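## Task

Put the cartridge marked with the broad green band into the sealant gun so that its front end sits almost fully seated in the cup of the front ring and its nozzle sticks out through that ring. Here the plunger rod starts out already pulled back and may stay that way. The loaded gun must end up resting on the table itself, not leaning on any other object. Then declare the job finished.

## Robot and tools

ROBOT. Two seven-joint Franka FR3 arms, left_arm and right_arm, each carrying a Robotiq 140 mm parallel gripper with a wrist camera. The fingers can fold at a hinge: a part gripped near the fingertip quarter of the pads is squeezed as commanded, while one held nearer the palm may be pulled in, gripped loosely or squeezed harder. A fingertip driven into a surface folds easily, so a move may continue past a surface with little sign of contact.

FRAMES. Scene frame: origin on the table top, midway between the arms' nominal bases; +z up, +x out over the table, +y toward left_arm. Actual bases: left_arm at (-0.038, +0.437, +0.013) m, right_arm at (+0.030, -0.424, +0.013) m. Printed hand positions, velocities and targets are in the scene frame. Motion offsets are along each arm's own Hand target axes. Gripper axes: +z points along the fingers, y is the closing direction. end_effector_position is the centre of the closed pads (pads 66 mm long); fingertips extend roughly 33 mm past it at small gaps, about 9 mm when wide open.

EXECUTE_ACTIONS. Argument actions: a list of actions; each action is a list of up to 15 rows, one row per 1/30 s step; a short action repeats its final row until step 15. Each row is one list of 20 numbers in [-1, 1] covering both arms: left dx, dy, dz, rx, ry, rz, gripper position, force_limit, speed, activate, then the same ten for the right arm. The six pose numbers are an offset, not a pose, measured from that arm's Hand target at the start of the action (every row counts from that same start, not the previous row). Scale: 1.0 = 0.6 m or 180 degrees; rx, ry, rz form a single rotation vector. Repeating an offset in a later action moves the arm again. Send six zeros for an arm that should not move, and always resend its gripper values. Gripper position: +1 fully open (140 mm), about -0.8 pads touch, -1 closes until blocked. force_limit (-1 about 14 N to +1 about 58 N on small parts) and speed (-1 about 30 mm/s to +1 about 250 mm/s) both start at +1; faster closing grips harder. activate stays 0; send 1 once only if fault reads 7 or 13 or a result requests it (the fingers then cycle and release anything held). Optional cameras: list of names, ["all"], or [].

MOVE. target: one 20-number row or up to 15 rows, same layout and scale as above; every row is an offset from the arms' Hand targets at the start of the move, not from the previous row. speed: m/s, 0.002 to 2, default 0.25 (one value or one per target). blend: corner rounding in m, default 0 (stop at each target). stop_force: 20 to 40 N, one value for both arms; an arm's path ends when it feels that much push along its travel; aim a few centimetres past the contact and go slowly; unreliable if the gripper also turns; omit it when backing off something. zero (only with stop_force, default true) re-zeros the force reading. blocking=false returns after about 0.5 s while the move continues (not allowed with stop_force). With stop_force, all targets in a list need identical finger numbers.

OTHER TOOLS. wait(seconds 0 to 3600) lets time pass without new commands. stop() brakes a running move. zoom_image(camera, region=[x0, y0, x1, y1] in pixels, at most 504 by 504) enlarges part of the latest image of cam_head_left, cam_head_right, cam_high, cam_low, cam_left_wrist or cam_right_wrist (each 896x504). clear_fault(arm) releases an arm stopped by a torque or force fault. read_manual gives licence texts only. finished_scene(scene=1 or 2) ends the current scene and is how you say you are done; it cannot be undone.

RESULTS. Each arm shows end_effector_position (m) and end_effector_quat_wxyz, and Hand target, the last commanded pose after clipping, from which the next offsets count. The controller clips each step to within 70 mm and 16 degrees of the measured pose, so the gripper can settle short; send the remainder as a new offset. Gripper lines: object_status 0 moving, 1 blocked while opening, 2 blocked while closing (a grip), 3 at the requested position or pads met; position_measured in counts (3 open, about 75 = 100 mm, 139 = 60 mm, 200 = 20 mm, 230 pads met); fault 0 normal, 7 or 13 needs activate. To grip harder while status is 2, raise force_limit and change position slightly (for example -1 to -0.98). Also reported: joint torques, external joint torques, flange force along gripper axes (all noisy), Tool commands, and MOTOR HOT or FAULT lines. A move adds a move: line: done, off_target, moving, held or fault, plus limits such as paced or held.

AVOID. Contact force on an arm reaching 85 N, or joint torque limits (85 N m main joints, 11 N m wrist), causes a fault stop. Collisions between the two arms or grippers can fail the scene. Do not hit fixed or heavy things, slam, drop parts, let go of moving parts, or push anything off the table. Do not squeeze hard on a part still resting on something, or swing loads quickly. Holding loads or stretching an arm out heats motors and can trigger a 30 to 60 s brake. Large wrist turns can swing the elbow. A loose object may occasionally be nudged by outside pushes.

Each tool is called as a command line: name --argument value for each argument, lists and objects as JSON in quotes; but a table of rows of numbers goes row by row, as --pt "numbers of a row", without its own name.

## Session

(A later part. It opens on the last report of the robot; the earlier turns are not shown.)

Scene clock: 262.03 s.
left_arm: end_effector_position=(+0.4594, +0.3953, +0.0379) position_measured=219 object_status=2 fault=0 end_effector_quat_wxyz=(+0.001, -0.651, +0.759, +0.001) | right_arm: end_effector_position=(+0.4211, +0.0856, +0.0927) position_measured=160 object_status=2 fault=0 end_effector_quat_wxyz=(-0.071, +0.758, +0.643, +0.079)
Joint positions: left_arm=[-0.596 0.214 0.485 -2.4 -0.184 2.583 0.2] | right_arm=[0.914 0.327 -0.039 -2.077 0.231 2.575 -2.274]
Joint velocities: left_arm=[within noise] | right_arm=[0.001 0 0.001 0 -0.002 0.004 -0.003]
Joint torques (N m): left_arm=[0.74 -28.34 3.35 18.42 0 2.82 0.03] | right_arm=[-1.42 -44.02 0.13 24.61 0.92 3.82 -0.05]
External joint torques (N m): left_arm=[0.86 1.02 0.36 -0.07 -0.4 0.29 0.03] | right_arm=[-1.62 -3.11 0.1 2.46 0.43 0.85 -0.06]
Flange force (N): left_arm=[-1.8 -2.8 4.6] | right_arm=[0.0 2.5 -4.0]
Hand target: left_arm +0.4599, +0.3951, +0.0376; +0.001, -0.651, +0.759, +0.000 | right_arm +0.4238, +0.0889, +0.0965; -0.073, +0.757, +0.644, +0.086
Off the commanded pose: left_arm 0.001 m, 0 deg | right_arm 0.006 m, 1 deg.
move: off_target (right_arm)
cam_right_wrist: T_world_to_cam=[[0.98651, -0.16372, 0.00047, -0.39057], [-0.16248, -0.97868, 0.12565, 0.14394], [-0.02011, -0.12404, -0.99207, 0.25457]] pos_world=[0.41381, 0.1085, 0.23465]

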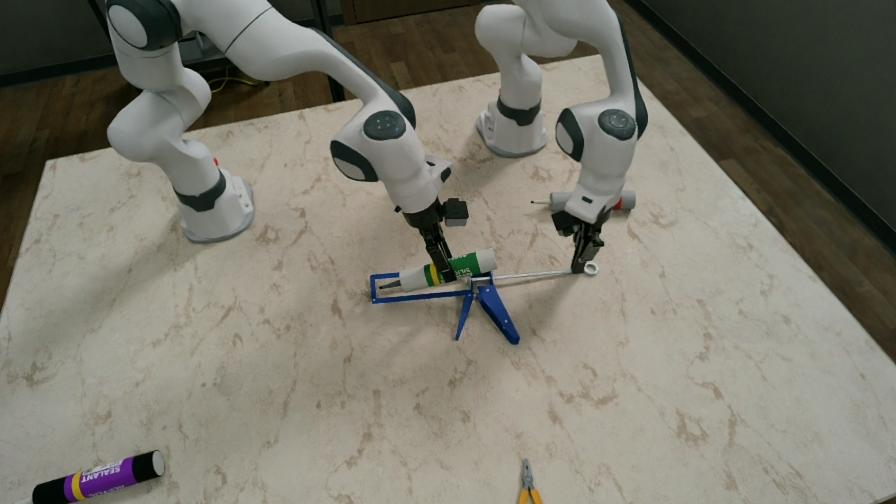

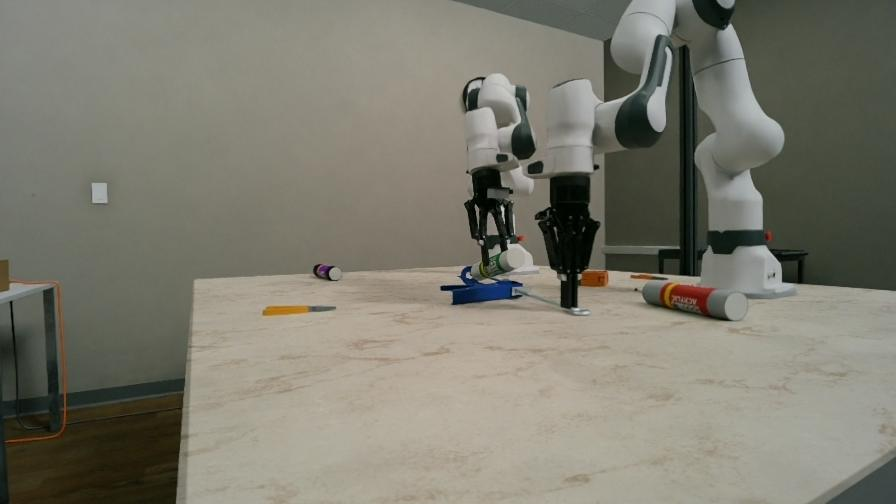

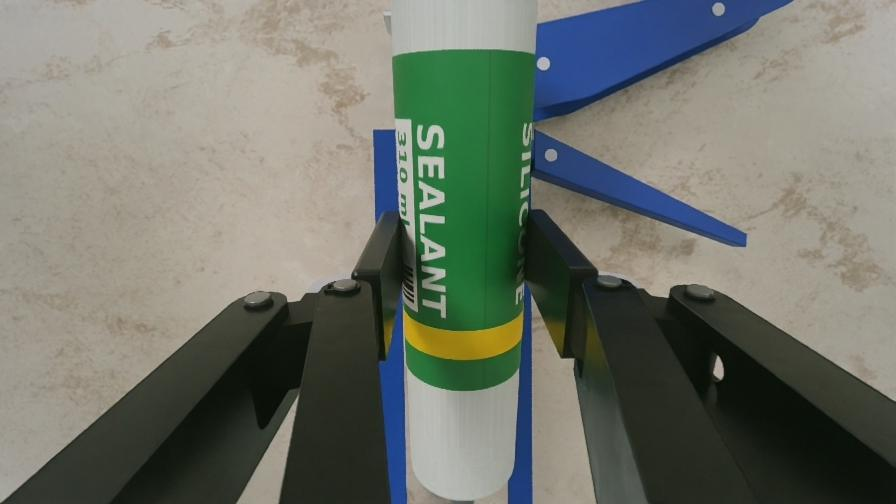

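move --target '[0,0,0,0,0,0,-1,-0.5,-1,0,-0.0417,0,0,0,0,0,-1,0,-1,0]' --speed 0.04 --stop_force 20 --cameras '["cam_high","cam_low","cam_right_wrist"]'

zoom_image --camera "cam_high" --region '[350, 250, 430, 310]'

zoom_image --camera "cam_low" --region '[440, 240, 540, 310]'

Scene clock: 271.30 s.
left_arm: end_effector_position=(+0.4594, +0.3953, +0.0379) position_measured=219 object_status=2 fault=0 end_effector_quat_wxyz=(+0.001, -0.651, +0.759, +0.001) | right_arm: end_effector_position=(+0.4170, +0.0615, +0.0858) position_measured=160 object_status=2 fault=0 end_effector_quat_wxyz=(-0.071, +0.758, +0.644, +0.079)
Joint positions: left_arm=[-0.596 0.214 0.485 -2.4 -0.184 2.583 0.2] | right_arm=[0.888 0.289 -0.03 -2.156 0.245 2.611 -2.311]
Joint torques (N m): left_arm=[0.75 -28.37 3.31 18.45 -0.01 2.85 0.01] | right_arm=[-1.32 -42.88 0.14 23.59 0.85 3.75 -0.07]
External joint torques (N m): left_arm=[0.73 1.13 0.18 -0.12 -0.4 0.29 0.01] | right_arm=[-1.24 -3.68 0.27 1.99 0.4 0.8 -0.08]
Flange force (N): left_arm=[-1.5 -3.0 5.0] | right_arm=[-2.2 0.2 -5.7]
Hand target: left_arm +0.4599, +0.3951, +0.0376; +0.001, -0.651, +0.759, +0.000 | right_arm +0.4199, +0.0648, +0.0909; -0.073, +0.757, +0.644, +0.086
Off the commanded pose: left_arm 0.001 m, 0 deg | right_arm 0.007 m, 1 deg.
move: off_target (right_arm)
cam_right_wrist: T_world_to_cam=[[0.98665, -0.16285, -0.00049, -0.39047], [-0.16147, -0.97871, 0.12671, 0.12001], [-0.02111, -0.12494, -0.99194, 0.24513]] pos_world=[0.40981, 0.08449, 0.22776]

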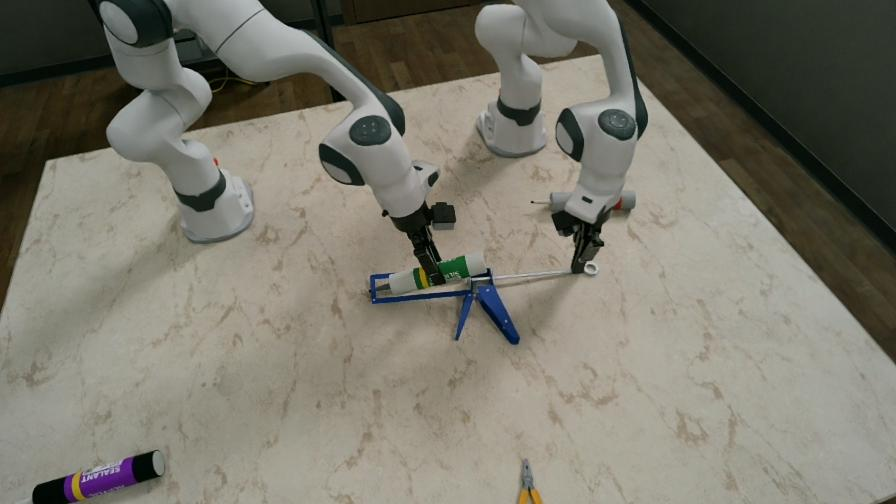

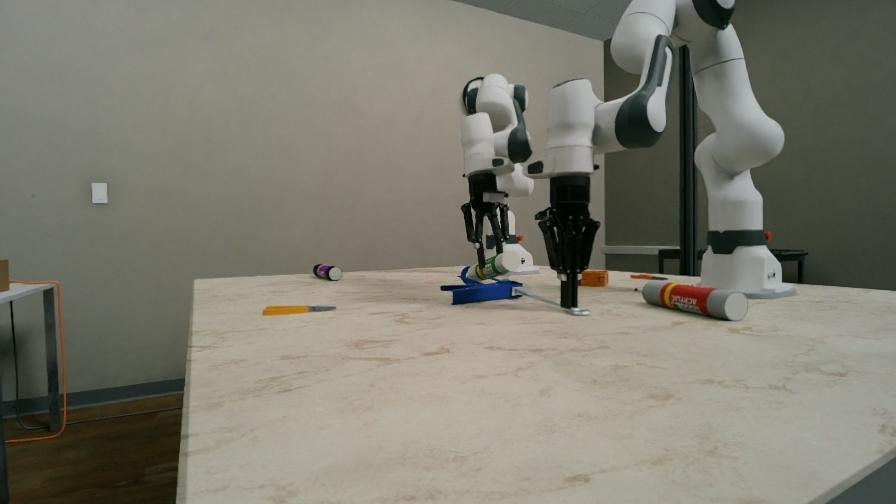

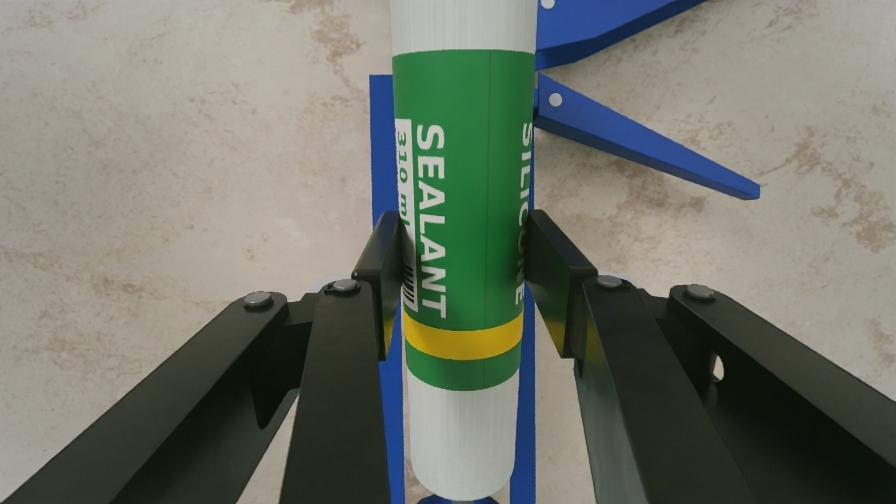

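Scaled by 6.300 from the camera's image (finer frame: 1280x720).

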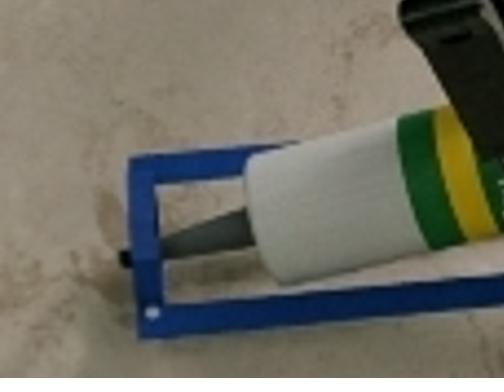

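Scaled by 5.040 from the camera's image (finer frame: 1280x720).

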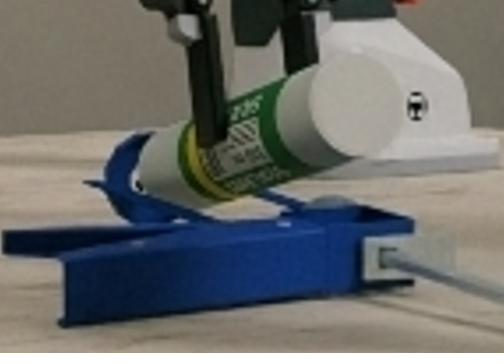

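move --target '[0,0,0,0,0,0,-1,-0.5,-1,0,-0.045,0,0,0,0,0,-1,0,-1,0]' --speed 0.04 --stop_force 20 --cameras '["cam_high","cam_low","cam_right_wrist"]'

zoom_image --camera "cam_high" --region '[350, 240, 500, 320]'

zoom_image --camera "cam_low" --region '[440, 240, 540, 310]'

Scene clock: 277.00 s.
left_arm: end_effector_position=(+0.4594, +0.3953, +0.0379) position_measured=219 object_status=2 fault=0 end_effector_quat_wxyz=(+0.001, -0.651, +0.759, +0.001) | right_arm: end_effector_position=(+0.4127, +0.0357, +0.0801) position_measured=160 object_status=2 fault=0 end_effector_quat_wxyz=(-0.072, +0.758, +0.644, +0.079)
Joint positions: left_arm=[-0.596 0.214 0.485 -2.4 -0.184 2.583 0.2] | right_arm=[0.859 0.247 -0.022 -2.237 0.265 2.647 -2.354]
Joint torques (N m): left_arm=[0.75 -28.33 3.33 18.37 -0.01 2.85 0.04] | right_arm=[-1.21 -40.93 0.15 23.11 0.81 3.73 -0.13]
External joint torques (N m): left_arm=[0.84 1.04 0.32 -0.13 -0.41 0.31 0.04] | right_arm=[-1.24 -3.72 0.11 2.12 0.42 0.82 -0.14]
Flange force (N): left_arm=[-1.8 -2.7 4.8] | right_arm=[-2.1 0.5 -5.9]
Hand target: left_arm +0.4599, +0.3951, +0.0376; +0.001, -0.651, +0.759, +0.000 | right_arm +0.4157, +0.0388, +0.0848; -0.073, +0.757, +0.644, +0.086
Off the commanded pose: left_arm 0.001 m, 0 deg | right_arm 0.006 m, 1 deg.
move: off_target (right_arm)
cam_right_wrist: T_world_to_cam=[[0.98666, -0.1628, -0.00091, -0.39045], [-0.16139, -0.97881, 0.12606, 0.09483], [-0.02141, -0.12423, -0.99202, 0.23615]] pos_world=[0.40561, 0.05859, 0.22196]

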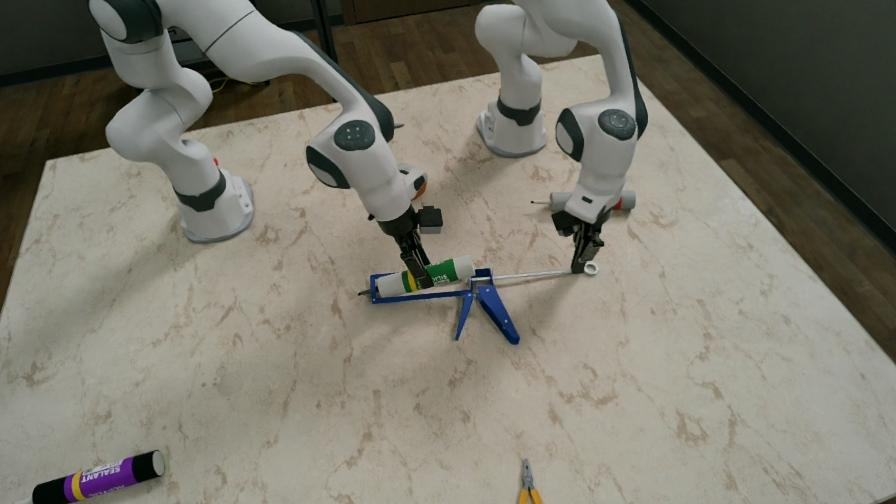

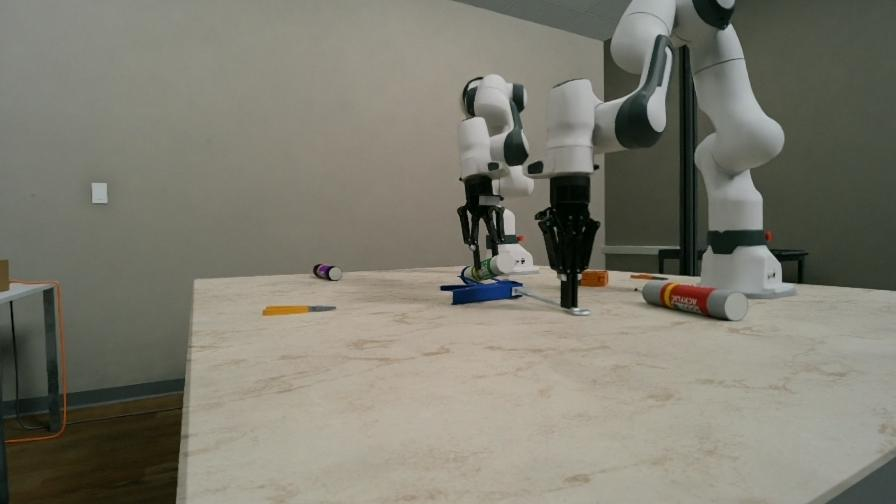

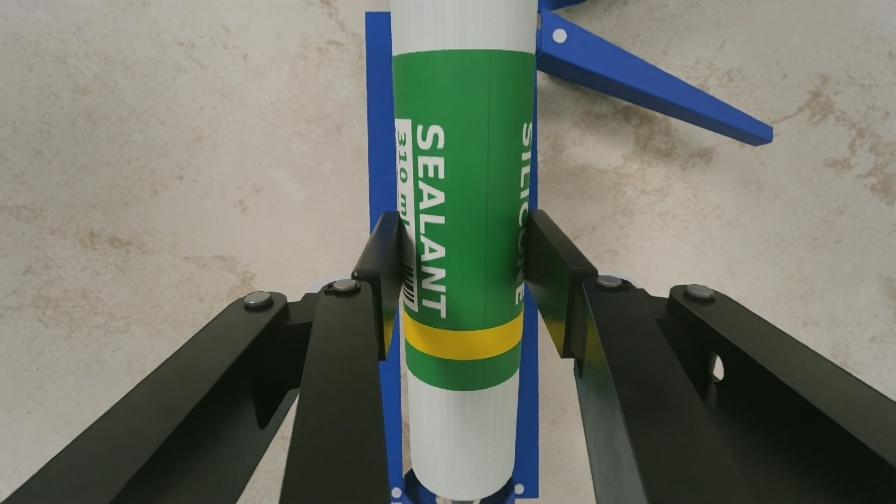

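Scaled by 3.360 from the camera's image (finer frame: 1280x720).

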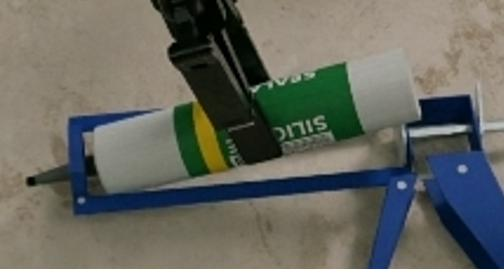

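Scaled by 5.040 from the camera's image (finer frame: 1280x720).

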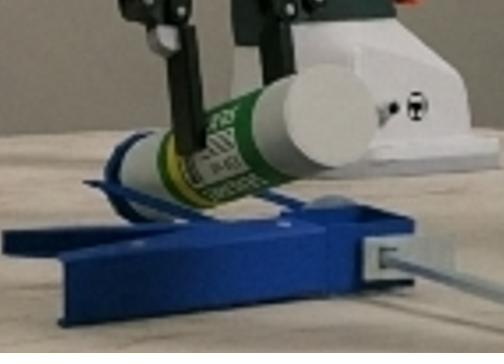

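move --target '[0,0,0,0,0,0,-1,-0.5,-1,0,-0.02,0,0,0,0,0,-1,0,-1,0]' --speed 0.03 --stop_force 20 --cameras '["cam_high","cam_low","cam_right_wrist"]'

zoom_image --camera "cam_high" --region '[350, 250, 430, 310]'

zoom_image --camera "cam_low" --region '[440, 240, 540, 310]'

zoom_image --camera "cam_right_wrist" --region '[360, 380, 560, 504]'

Scene clock: 287.77 s.
left_arm: end_effector_position=(+0.4594, +0.3953, +0.0379) position_measured=219 object_status=2 fault=0 end_effector_quat_wxyz=(+0.001, -0.651, +0.759, +0.001) | right_arm: end_effector_position=(+0.4102, +0.0243, +0.0773) position_measured=160 object_status=2 fault=0 end_effector_quat_wxyz=(-0.072, +0.758, +0.643, +0.078)
Joint positions: left_arm=[-0.596 0.214 0.485 -2.4 -0.184 2.583 0.2] | right_arm=[0.847 0.229 -0.02 -2.272 0.275 2.662 -2.374]
Joint torques (N m): left_arm=[0.73 -28.38 3.34 18.44 -0.01 2.84 -0.04] | right_arm=[-1.5 -40.15 0.03 22.9 0.69 3.81 -0.14]
External joint torques (N m): left_arm=[0.77 0.97 0.29 -0.05 -0.4 0.31 -0.04] | right_arm=[-1.44 -3.59 0.07 2.01 0.33 0.89 -0.14]
Flange force (N): left_arm=[-1.5 -2.7 4.4] | right_arm=[-2.4 0.5 -5.7]
Hand target: left_arm +0.4599, +0.3951, +0.0376; +0.001, -0.651, +0.759, +0.000 | right_arm +0.4138, +0.0273, +0.0821; -0.073, +0.757, +0.644, +0.086
Off the commanded pose: left_arm 0.001 m, 0 deg | right_arm 0.007 m, 1 deg.
move: off_target (right_arm)
cam_right_wrist: T_world_to_cam=[[0.98659, -0.16323, -0.00203, -0.38975], [-0.16167, -0.97872, 0.12636, 0.0837], [-0.02262, -0.12434, -0.99198, 0.2324]] pos_world=[0.40331, 0.04719, 0.21916]

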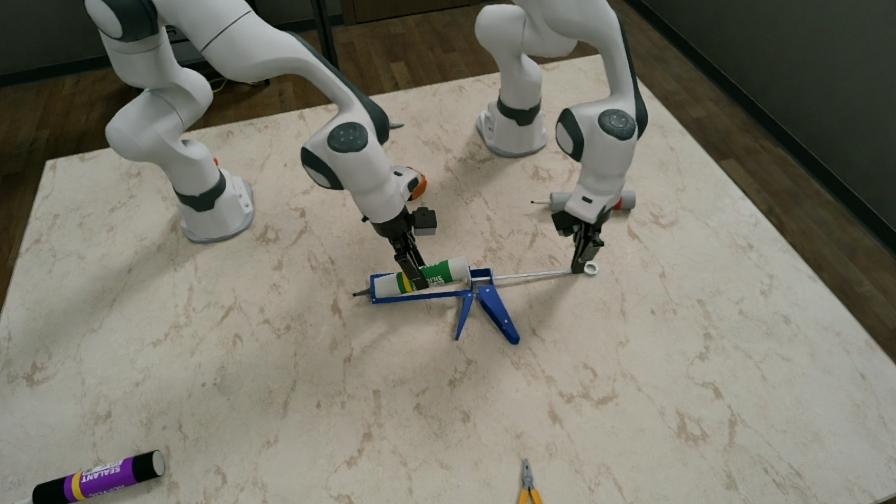

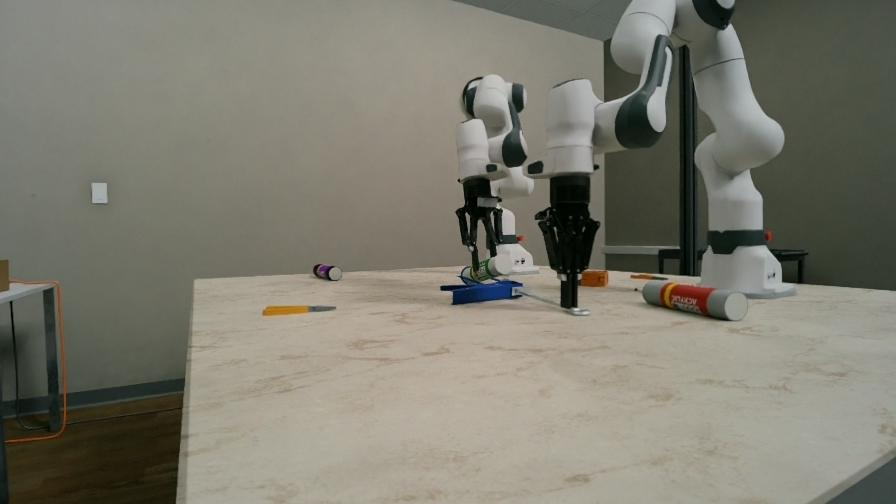

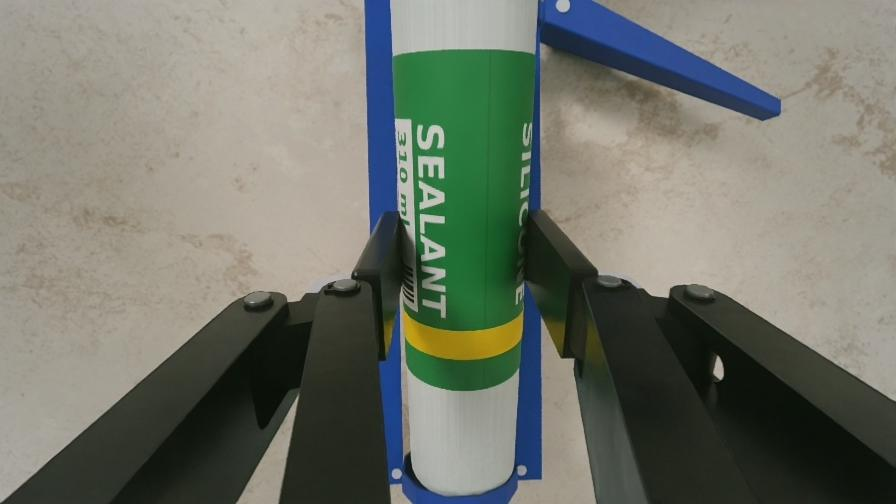

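Scaled by 6.300 from the camera's image (finer frame: 1280x720).

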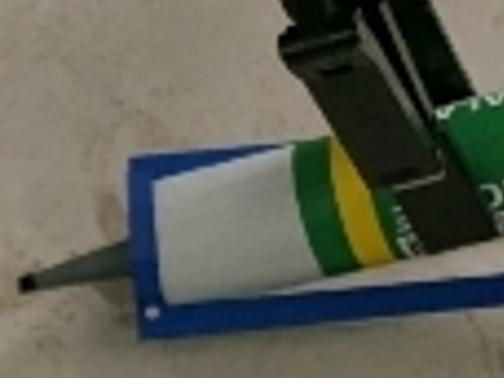

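Scaled by 5.040 from the camera's image (finer frame: 1280x720).

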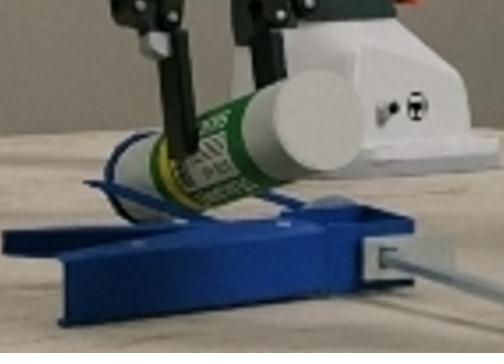

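Scaled by 2.520 from the camera's image (finer frame: 1280x720).

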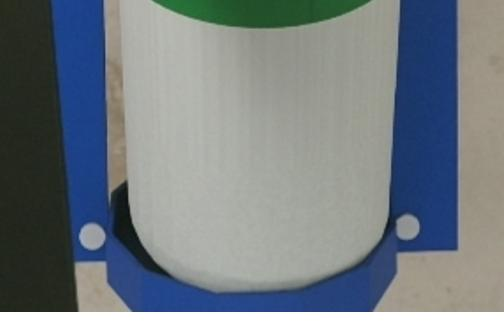

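move --target '[0,0,0,0,0,0,-1,-0.5,-1,0,-0.012,-0.0018,0,0,0,0,-1,0,-1,0]' --speed 0.03 --stop_force 20 --cameras '["cam_high","cam_low","cam_right_wrist"]'

zoom_image --camera "cam_high" --region '[350, 250, 430, 310]'

zoom_image --camera "cam_high" --region '[420, 240, 520, 320]'

zoom_image --camera "cam_right_wrist" --region '[360, 380, 560, 504]'

Scene clock: 296.00 s.
left_arm: end_effector_position=(+0.4594, +0.3945, +0.0379) position_measured=219 object_status=2 fault=0 end_effector_quat_wxyz=(+0.001, -0.650, +0.760, +0.000) | right_arm: end_effector_position=(+0.4088, +0.0203, +0.0777) position_measured=160 object_status=2 fault=0 end_effector_quat_wxyz=(-0.073, +0.757, +0.644, +0.082)
Joint positions: left_arm=[-0.596 0.214 0.483 -2.4 -0.185 2.583 0.2] | right_arm=[0.843 0.216 -0.017 -2.293 0.283 2.675 -2.386]
Joint torques (N m): left_arm=[1.25 -28.38 3.84 18.35 0.13 2.83 -0.03] | right_arm=[-2.07 -39.01 -0.77 21.58 0.58 3.25 -0.13]
External joint torques (N m): left_arm=[1.27 1.09 0.77 -0.21 -0.26 0.28 -0.03] | right_arm=[-2.09 -3.09 -0.82 0.85 0.24 0.33 -0.13]
Flange force (N): left_arm=[-2.4 -2.3 4.2] | right_arm=[-4.7 0.4 -6.6]
Hand target: left_arm +0.4599, +0.3951, +0.0376; +0.001, -0.651, +0.759, +0.000 | right_arm +0.4116, +0.0205, +0.0805; -0.073, +0.757, +0.644, +0.086
Off the commanded pose: left_arm 0.001 m, 0 deg | right_arm 0.004 m, 0 deg.
move: off_target (right_arm)
cam_right_wrist: T_world_to_cam=[[0.9869, -0.16134, 0.0018, -0.38949], [-0.16038, -0.97964, 0.12074, 0.07945], [-0.01772, -0.11945, -0.99268, 0.23021]] pos_world=[0.40121, 0.04249, 0.21963]

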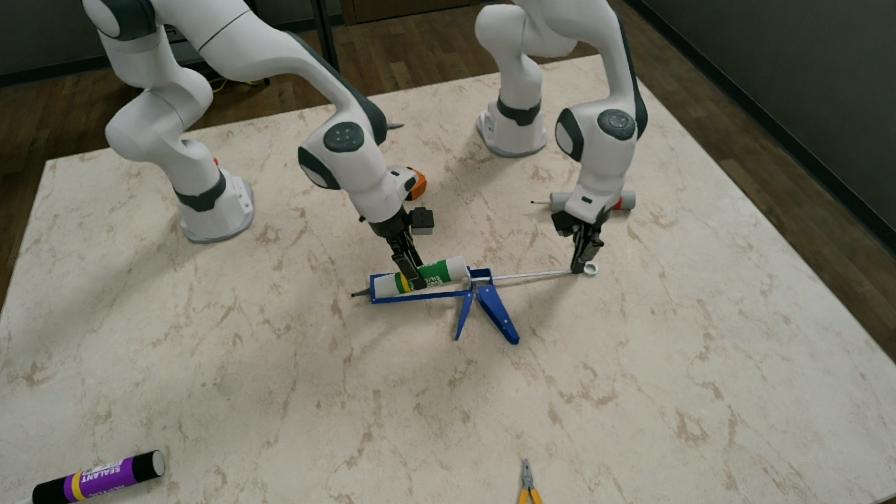

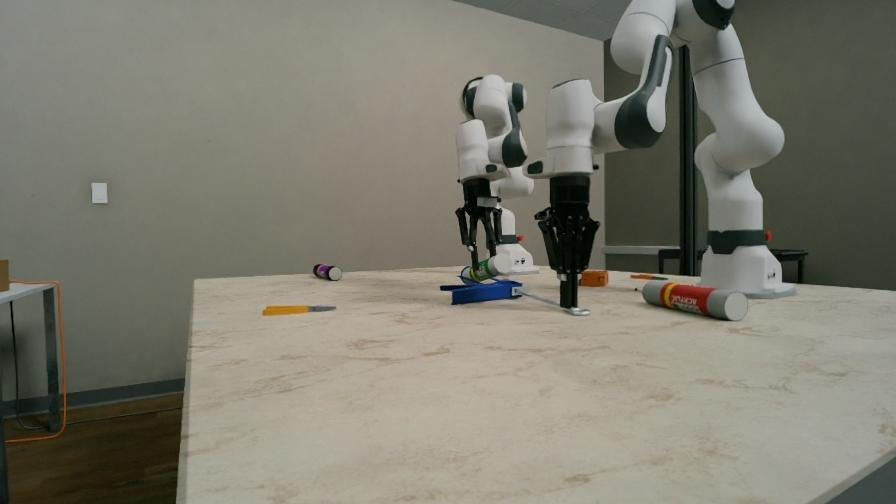

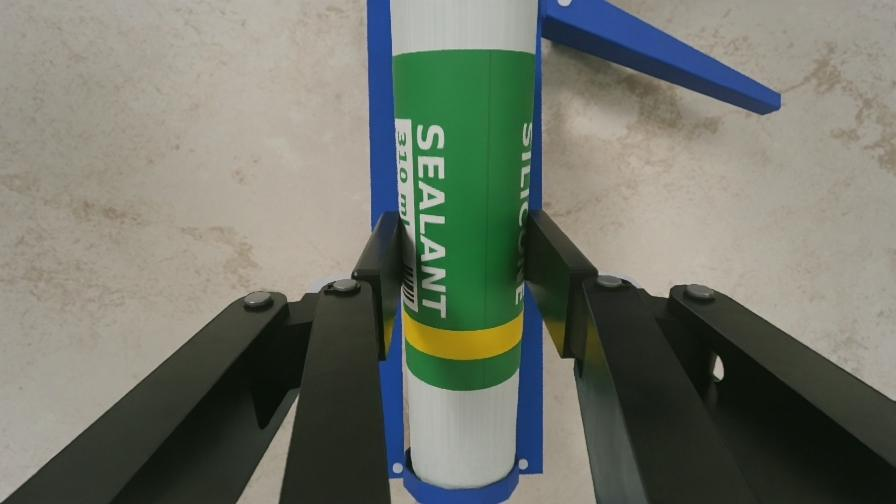

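Scaled by 6.300 from the camera's image (finer frame: 1280x720).

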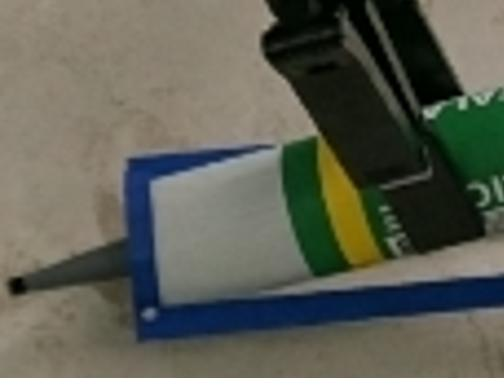

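Scaled by 5.040 from the camera's image (finer frame: 1280x720).

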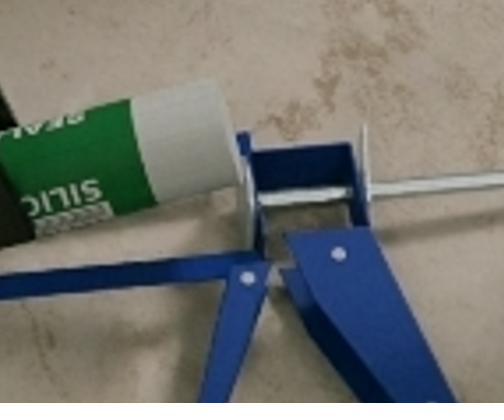

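Scaled by 2.520 from the camera's image (finer frame: 1280x720).

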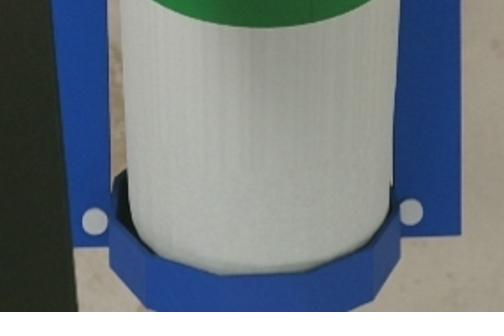

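zoom_image --camera "cam_right_wrist" --region '[390, 430, 540, 504]'

zoom_image --camera "cam_high" --region '[350, 260, 410, 310]'

zoom_image --camera "cam_low" --region '[450, 250, 510, 300]'

Scaled by 3.360 from the camera's image (finer frame: 1280x720).

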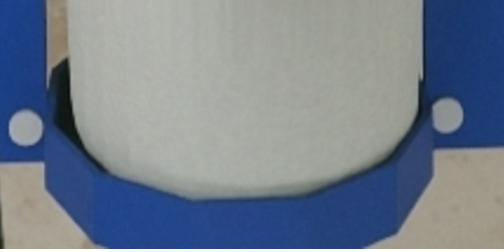

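Scaled by 8.400 from the camera's image (finer frame: 1280x720).

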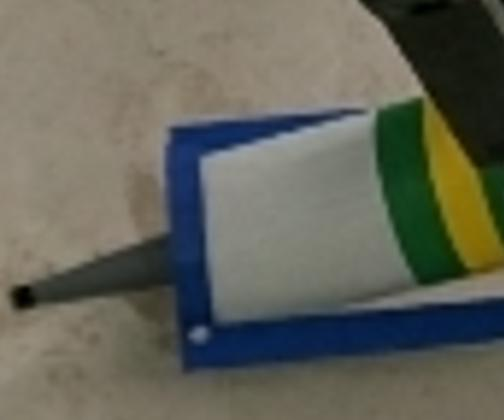

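Scaled by 8.400 from the camera's image (finer frame: 1280x720).

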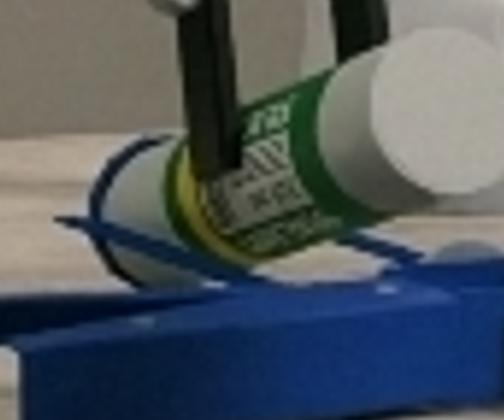

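move --pt "0 0 0 0 0 0 -1 -0.5 -1 0 0.004 -0.0025 0.004 0 0 0 -1 0 -1 0" --pt "0 0 0 0 0 0 -1 -0.5 -1 0 -0.012 -0.0025 0.004 0 0 0 -1 0 -1 0" --speed 0.03 --stop_force 25 --cameras '["cam_high","cam_low","cam_right_wrist"]'

zoom_image --camera "cam_high" --region '[420, 240, 500, 300]'

zoom_image --camera "cam_high" --region '[350, 260, 410, 310]'

zoom_image --camera "cam_right_wrist" --region '[390, 430, 540, 504]'

Scene clock: 319.33 s.
left_arm: end_effector_position=(+0.4592, +0.3921, +0.0379) position_measured=219 object_status=2 fault=0 end_effector_quat_wxyz=(+0.000, -0.649, +0.761, +0.000) | right_arm: end_effector_position=(+0.4073, +0.0178, +0.0768) position_measured=160 object_status=2 fault=0 end_effector_quat_wxyz=(-0.073, +0.756, +0.645, +0.086)
Joint positions: left_arm=[-0.597 0.214 0.479 -2.4 -0.185 2.583 0.2] | right_arm=[0.839 0.208 -0.013 -2.312 0.292 2.694 -2.398]
Joint torques (N m): left_arm=[2.68 -28.34 5.38 18.25 0.5 2.83 -0.03] | right_arm=[-3.19 -37.35 -1.76 19.57 0.36 2.63 -0.14]
External joint torques (N m): left_arm=[2.69 1.25 2.32 -0.37 0.1 0.27 -0.03] | right_arm=[-3.17 -1.76 -1.8 -1.03 0.04 -0.31 -0.14]
Flange force (N): left_arm=[-5.2 -1.4 2.9] | right_arm=[-8.0 0.7 -6.2]
Hand target: left_arm +0.4599, +0.3951, +0.0376; +0.001, -0.651, +0.759, +0.000 | right_arm +0.4091, +0.0144, +0.0766; -0.073, +0.757, +0.644, +0.086
Off the commanded pose: left_arm 0.003 m, 0 deg | right_arm 0.004 m, 0 deg.
move: off_target (right_arm)
cam_right_wrist: T_world_to_cam=[[0.98713, -0.15979, 0.00643, -0.38884], [-0.15949, -0.98067, 0.11339, 0.07712], [-0.01182, -0.11296, -0.99353, 0.22651]] pos_world=[0.39882, 0.03908, 0.2188]

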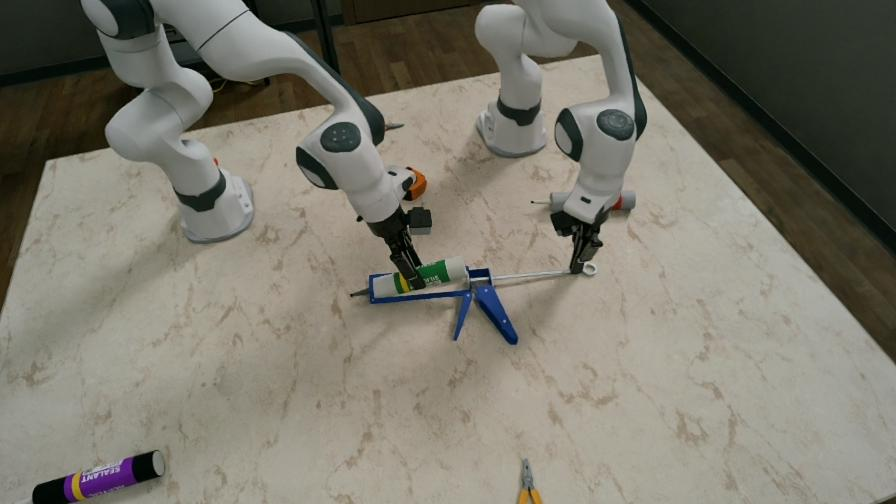

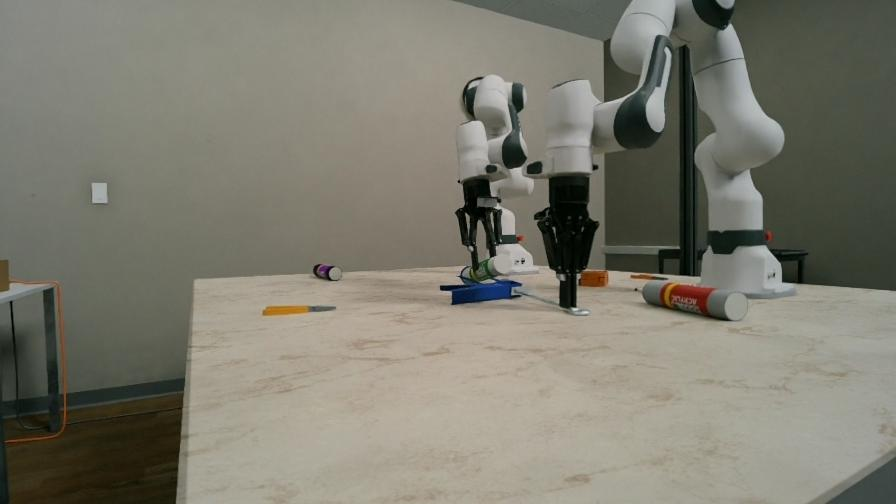

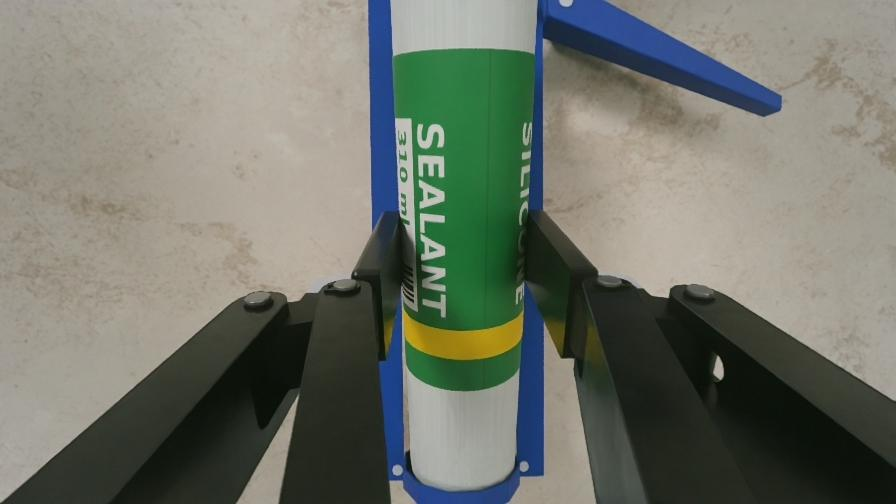

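Scaled by 6.300 from the camera's image (finer frame: 1280x720).

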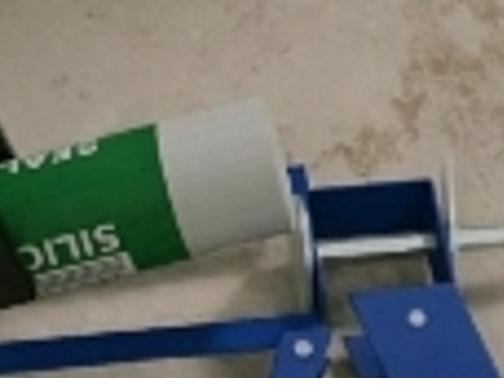

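Scaled by 8.400 from the camera's image (finer frame: 1280x720).

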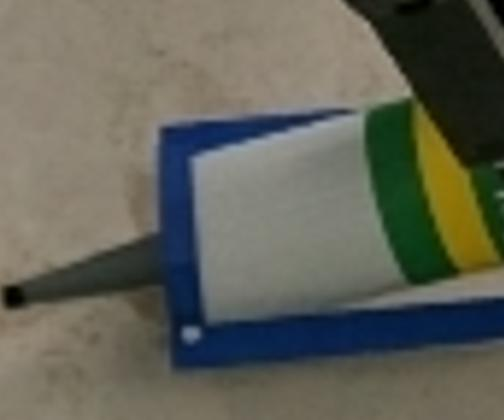

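Scaled by 3.360 from the camera's image (finer frame: 1280x720).

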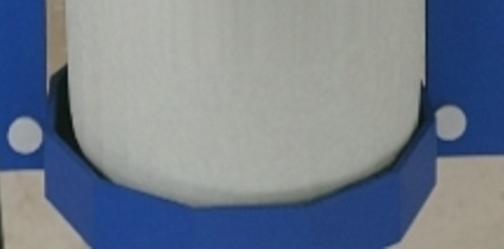

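move --target '[0,0,0,0,0,0,-1,-0.5,-1,0,0.016,-0.003,0,0,0,0,-1,0,-1,0]' --speed 0.03 --cameras '["cam_high","cam_right_wrist"]'

zoom_image --camera "cam_right_wrist" --region '[390, 430, 540, 504]'

zoom_image --camera "cam_high" --region '[350, 260, 410, 310]'

Scene clock: 342.27 s.
left_arm: end_effector_position=(+0.4593, +0.3929, +0.0379) position_measured=219 object_status=2 fault=0 end_effector_quat_wxyz=(+0.000, -0.650, +0.760, +0.000) | right_arm: end_effector_position=(+0.4076, +0.0226, +0.0769) position_measured=160 object_status=2 fault=0 end_effector_quat_wxyz=(-0.073, +0.755, +0.646, +0.085)
Joint positions: left_arm=[-0.595 0.214 0.479 -2.4 -0.185 2.583 0.2] | right_arm=[0.844 0.218 -0.013 -2.296 0.286 2.686 -2.39]
Joint velocities: left_arm=[within noise] | right_arm=[0 0.001 0 0.001 0 -0.001 0.006]
Joint torques (N m): left_arm=[1.67 -28.66 4.22 18.46 0.55 2.84 0.02] | right_arm=[-0.52 -38.01 -0.57 23.26 0.2 3.12 0.42]
External joint torques (N m): left_arm=[1.67 0.83 1.16 -0.02 0.16 0.3 0.02] | right_arm=[-0.56 -2.09 -0.67 2.58 -0.13 0.18 0.41]
Flange force (N): left_arm=[-3.2 -1.6 2.4] | right_arm=[4.5 2.6 -4.3]
Hand target: left_arm +0.4599, +0.3951, +0.0376; +0.001, -0.651, +0.759, +0.000 | right_arm +0.4088, +0.0239, +0.0787; -0.073, +0.757, +0.644, +0.086
Off the commanded pose: left_arm 0.002 m, 0 deg | right_arm 0.003 m, 0 deg.
move: done
cam_right_wrist: T_world_to_cam=[[0.98767, -0.15649, 0.00548, -0.38859], [-0.15607, -0.98095, 0.11564, 0.08032], [-0.01272, -0.11507, -0.99328, 0.2276]] pos_world=[0.39922, 0.04417, 0.21891]

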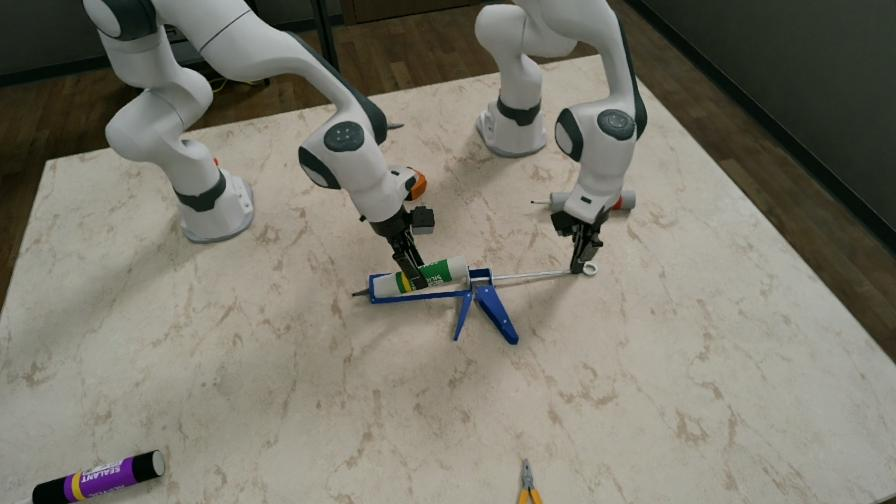

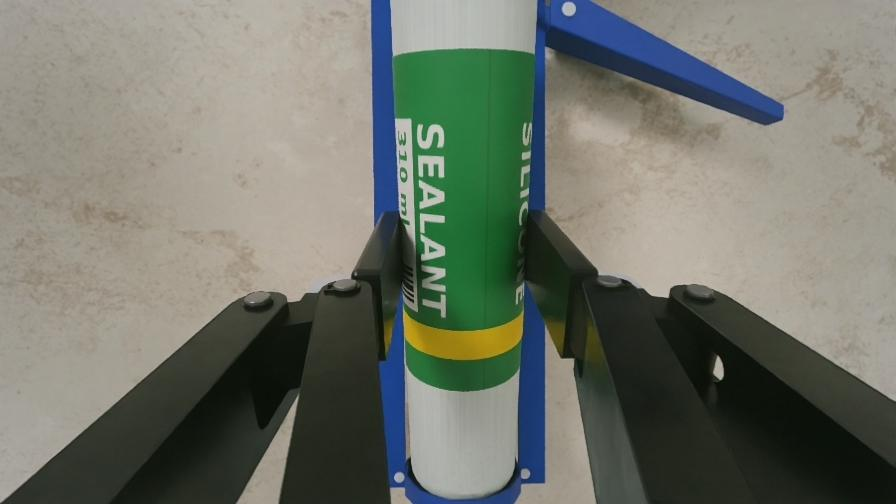

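Scaled by 3.360 from the camera's image (finer frame: 1280x720).

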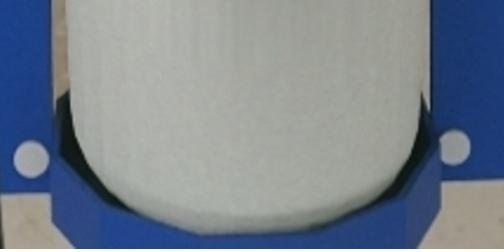

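Scaled by 8.400 from the camera's image (finer frame: 1280x720).

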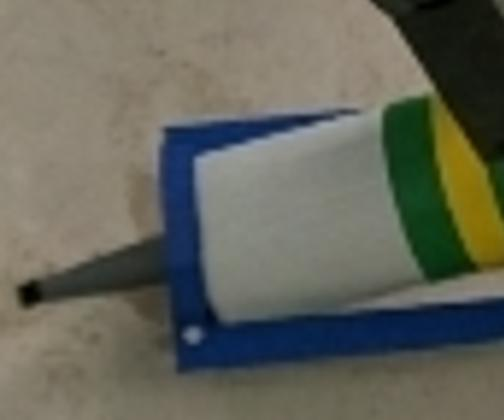

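move --target '[0,0,0,0,0,0,-1,-0.5,-1,0,-0.012,0,0.001,0,0,0,-1,0,-1,0]' --speed 0.03 --stop_force 25 --cameras '["cam_high","cam_right_wrist"]'

zoom_image --camera "cam_right_wrist" --region '[390, 430, 540, 504]'

zoom_image --camera "cam_high" --region '[350, 260, 410, 310]'

Scene clock: 351.63 s.
left_arm: end_effector_position=(+0.4595, +0.3930, +0.0379) position_measured=219 object_status=2 fault=0 end_effector_quat_wxyz=(+0.000, -0.650, +0.760, +0.000) | right_arm: end_effector_position=(+0.4057, +0.0190, +0.0758) position_measured=160 object_status=2 fault=0 end_effector_quat_wxyz=(-0.073, +0.757, +0.644, +0.084)
Joint positions: left_arm=[-0.595 0.214 0.479 -2.4 -0.185 2.584 0.2] | right_arm=[0.843 0.211 -0.013 -2.31 0.289 2.693 -2.391]
Joint torques (N m): left_arm=[2.16 -28.44 4.87 18.8 0.55 2.89 0] | right_arm=[-2.68 -37.72 -1.27 20.22 0.48 2.9 -0.11]
External joint torques (N m): left_arm=[2.2 1.02 1.85 0.28 0.16 0.34 0] | right_arm=[-2.63 -2.14 -1.28 -0.32 0.16 -0.03 -0.12]
Flange force (N): left_arm=[-4.4 -2.9 2.6] | right_arm=[-6.5 0.5 -5.9]
Hand target: left_arm +0.4599, +0.3951, +0.0376; +0.001, -0.651, +0.759, +0.000 | right_arm +0.4077, +0.0171, +0.0765; -0.073, +0.757, +0.644, +0.086
Off the commanded pose: left_arm 0.002 m, 0 deg | right_arm 0.003 m, 0 deg.
move: done
cam_right_wrist: T_world_to_cam=[[0.98702, -0.16052, 0.0048, -0.38687], [-0.15999, -0.98028, 0.11599, 0.07822], [-0.01392, -0.11526, -0.99324, 0.22656]] pos_world=[0.39752, 0.04069, 0.21781]

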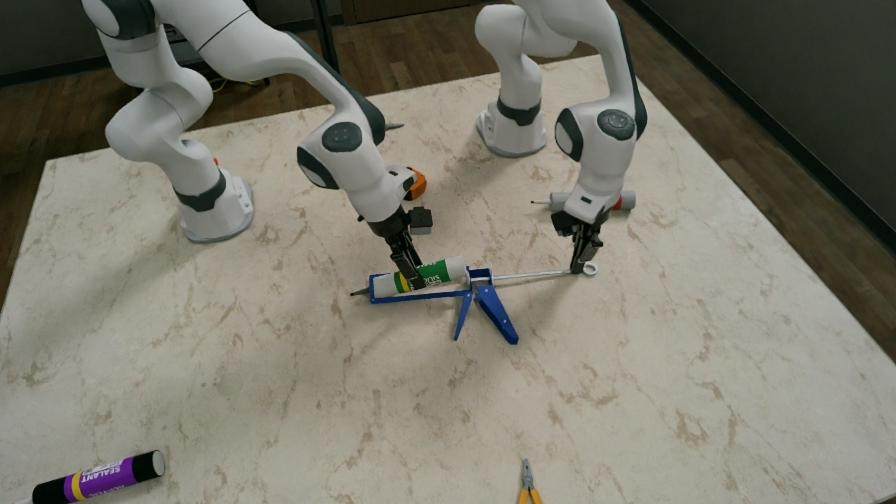

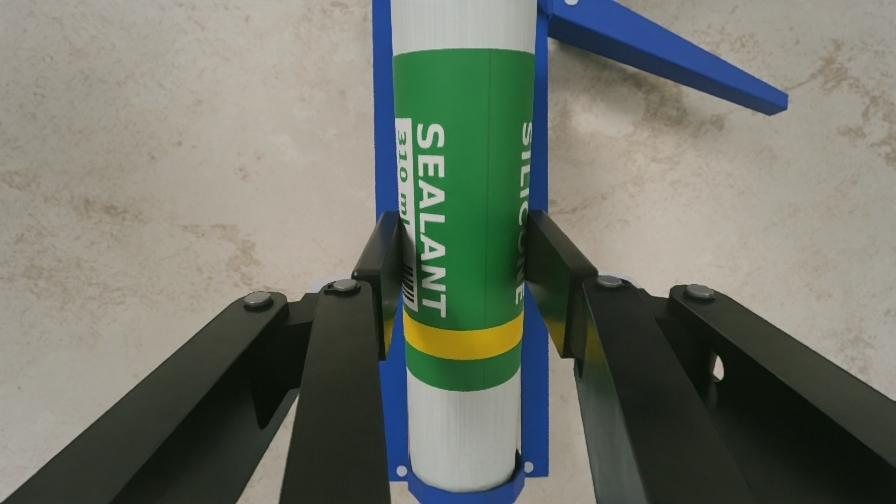

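Scaled by 3.360 from the camera's image (finer frame: 1280x720).

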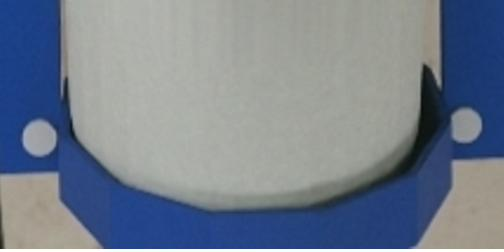

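Scaled by 8.400 from the camera's image (finer frame: 1280x720).

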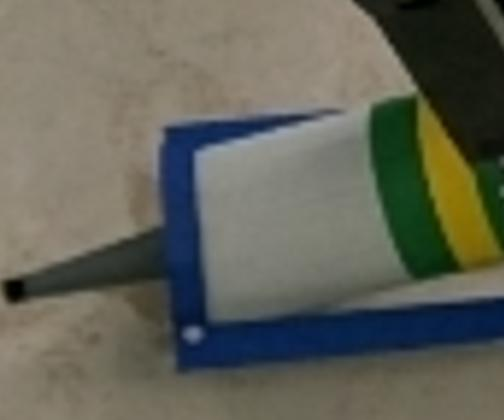

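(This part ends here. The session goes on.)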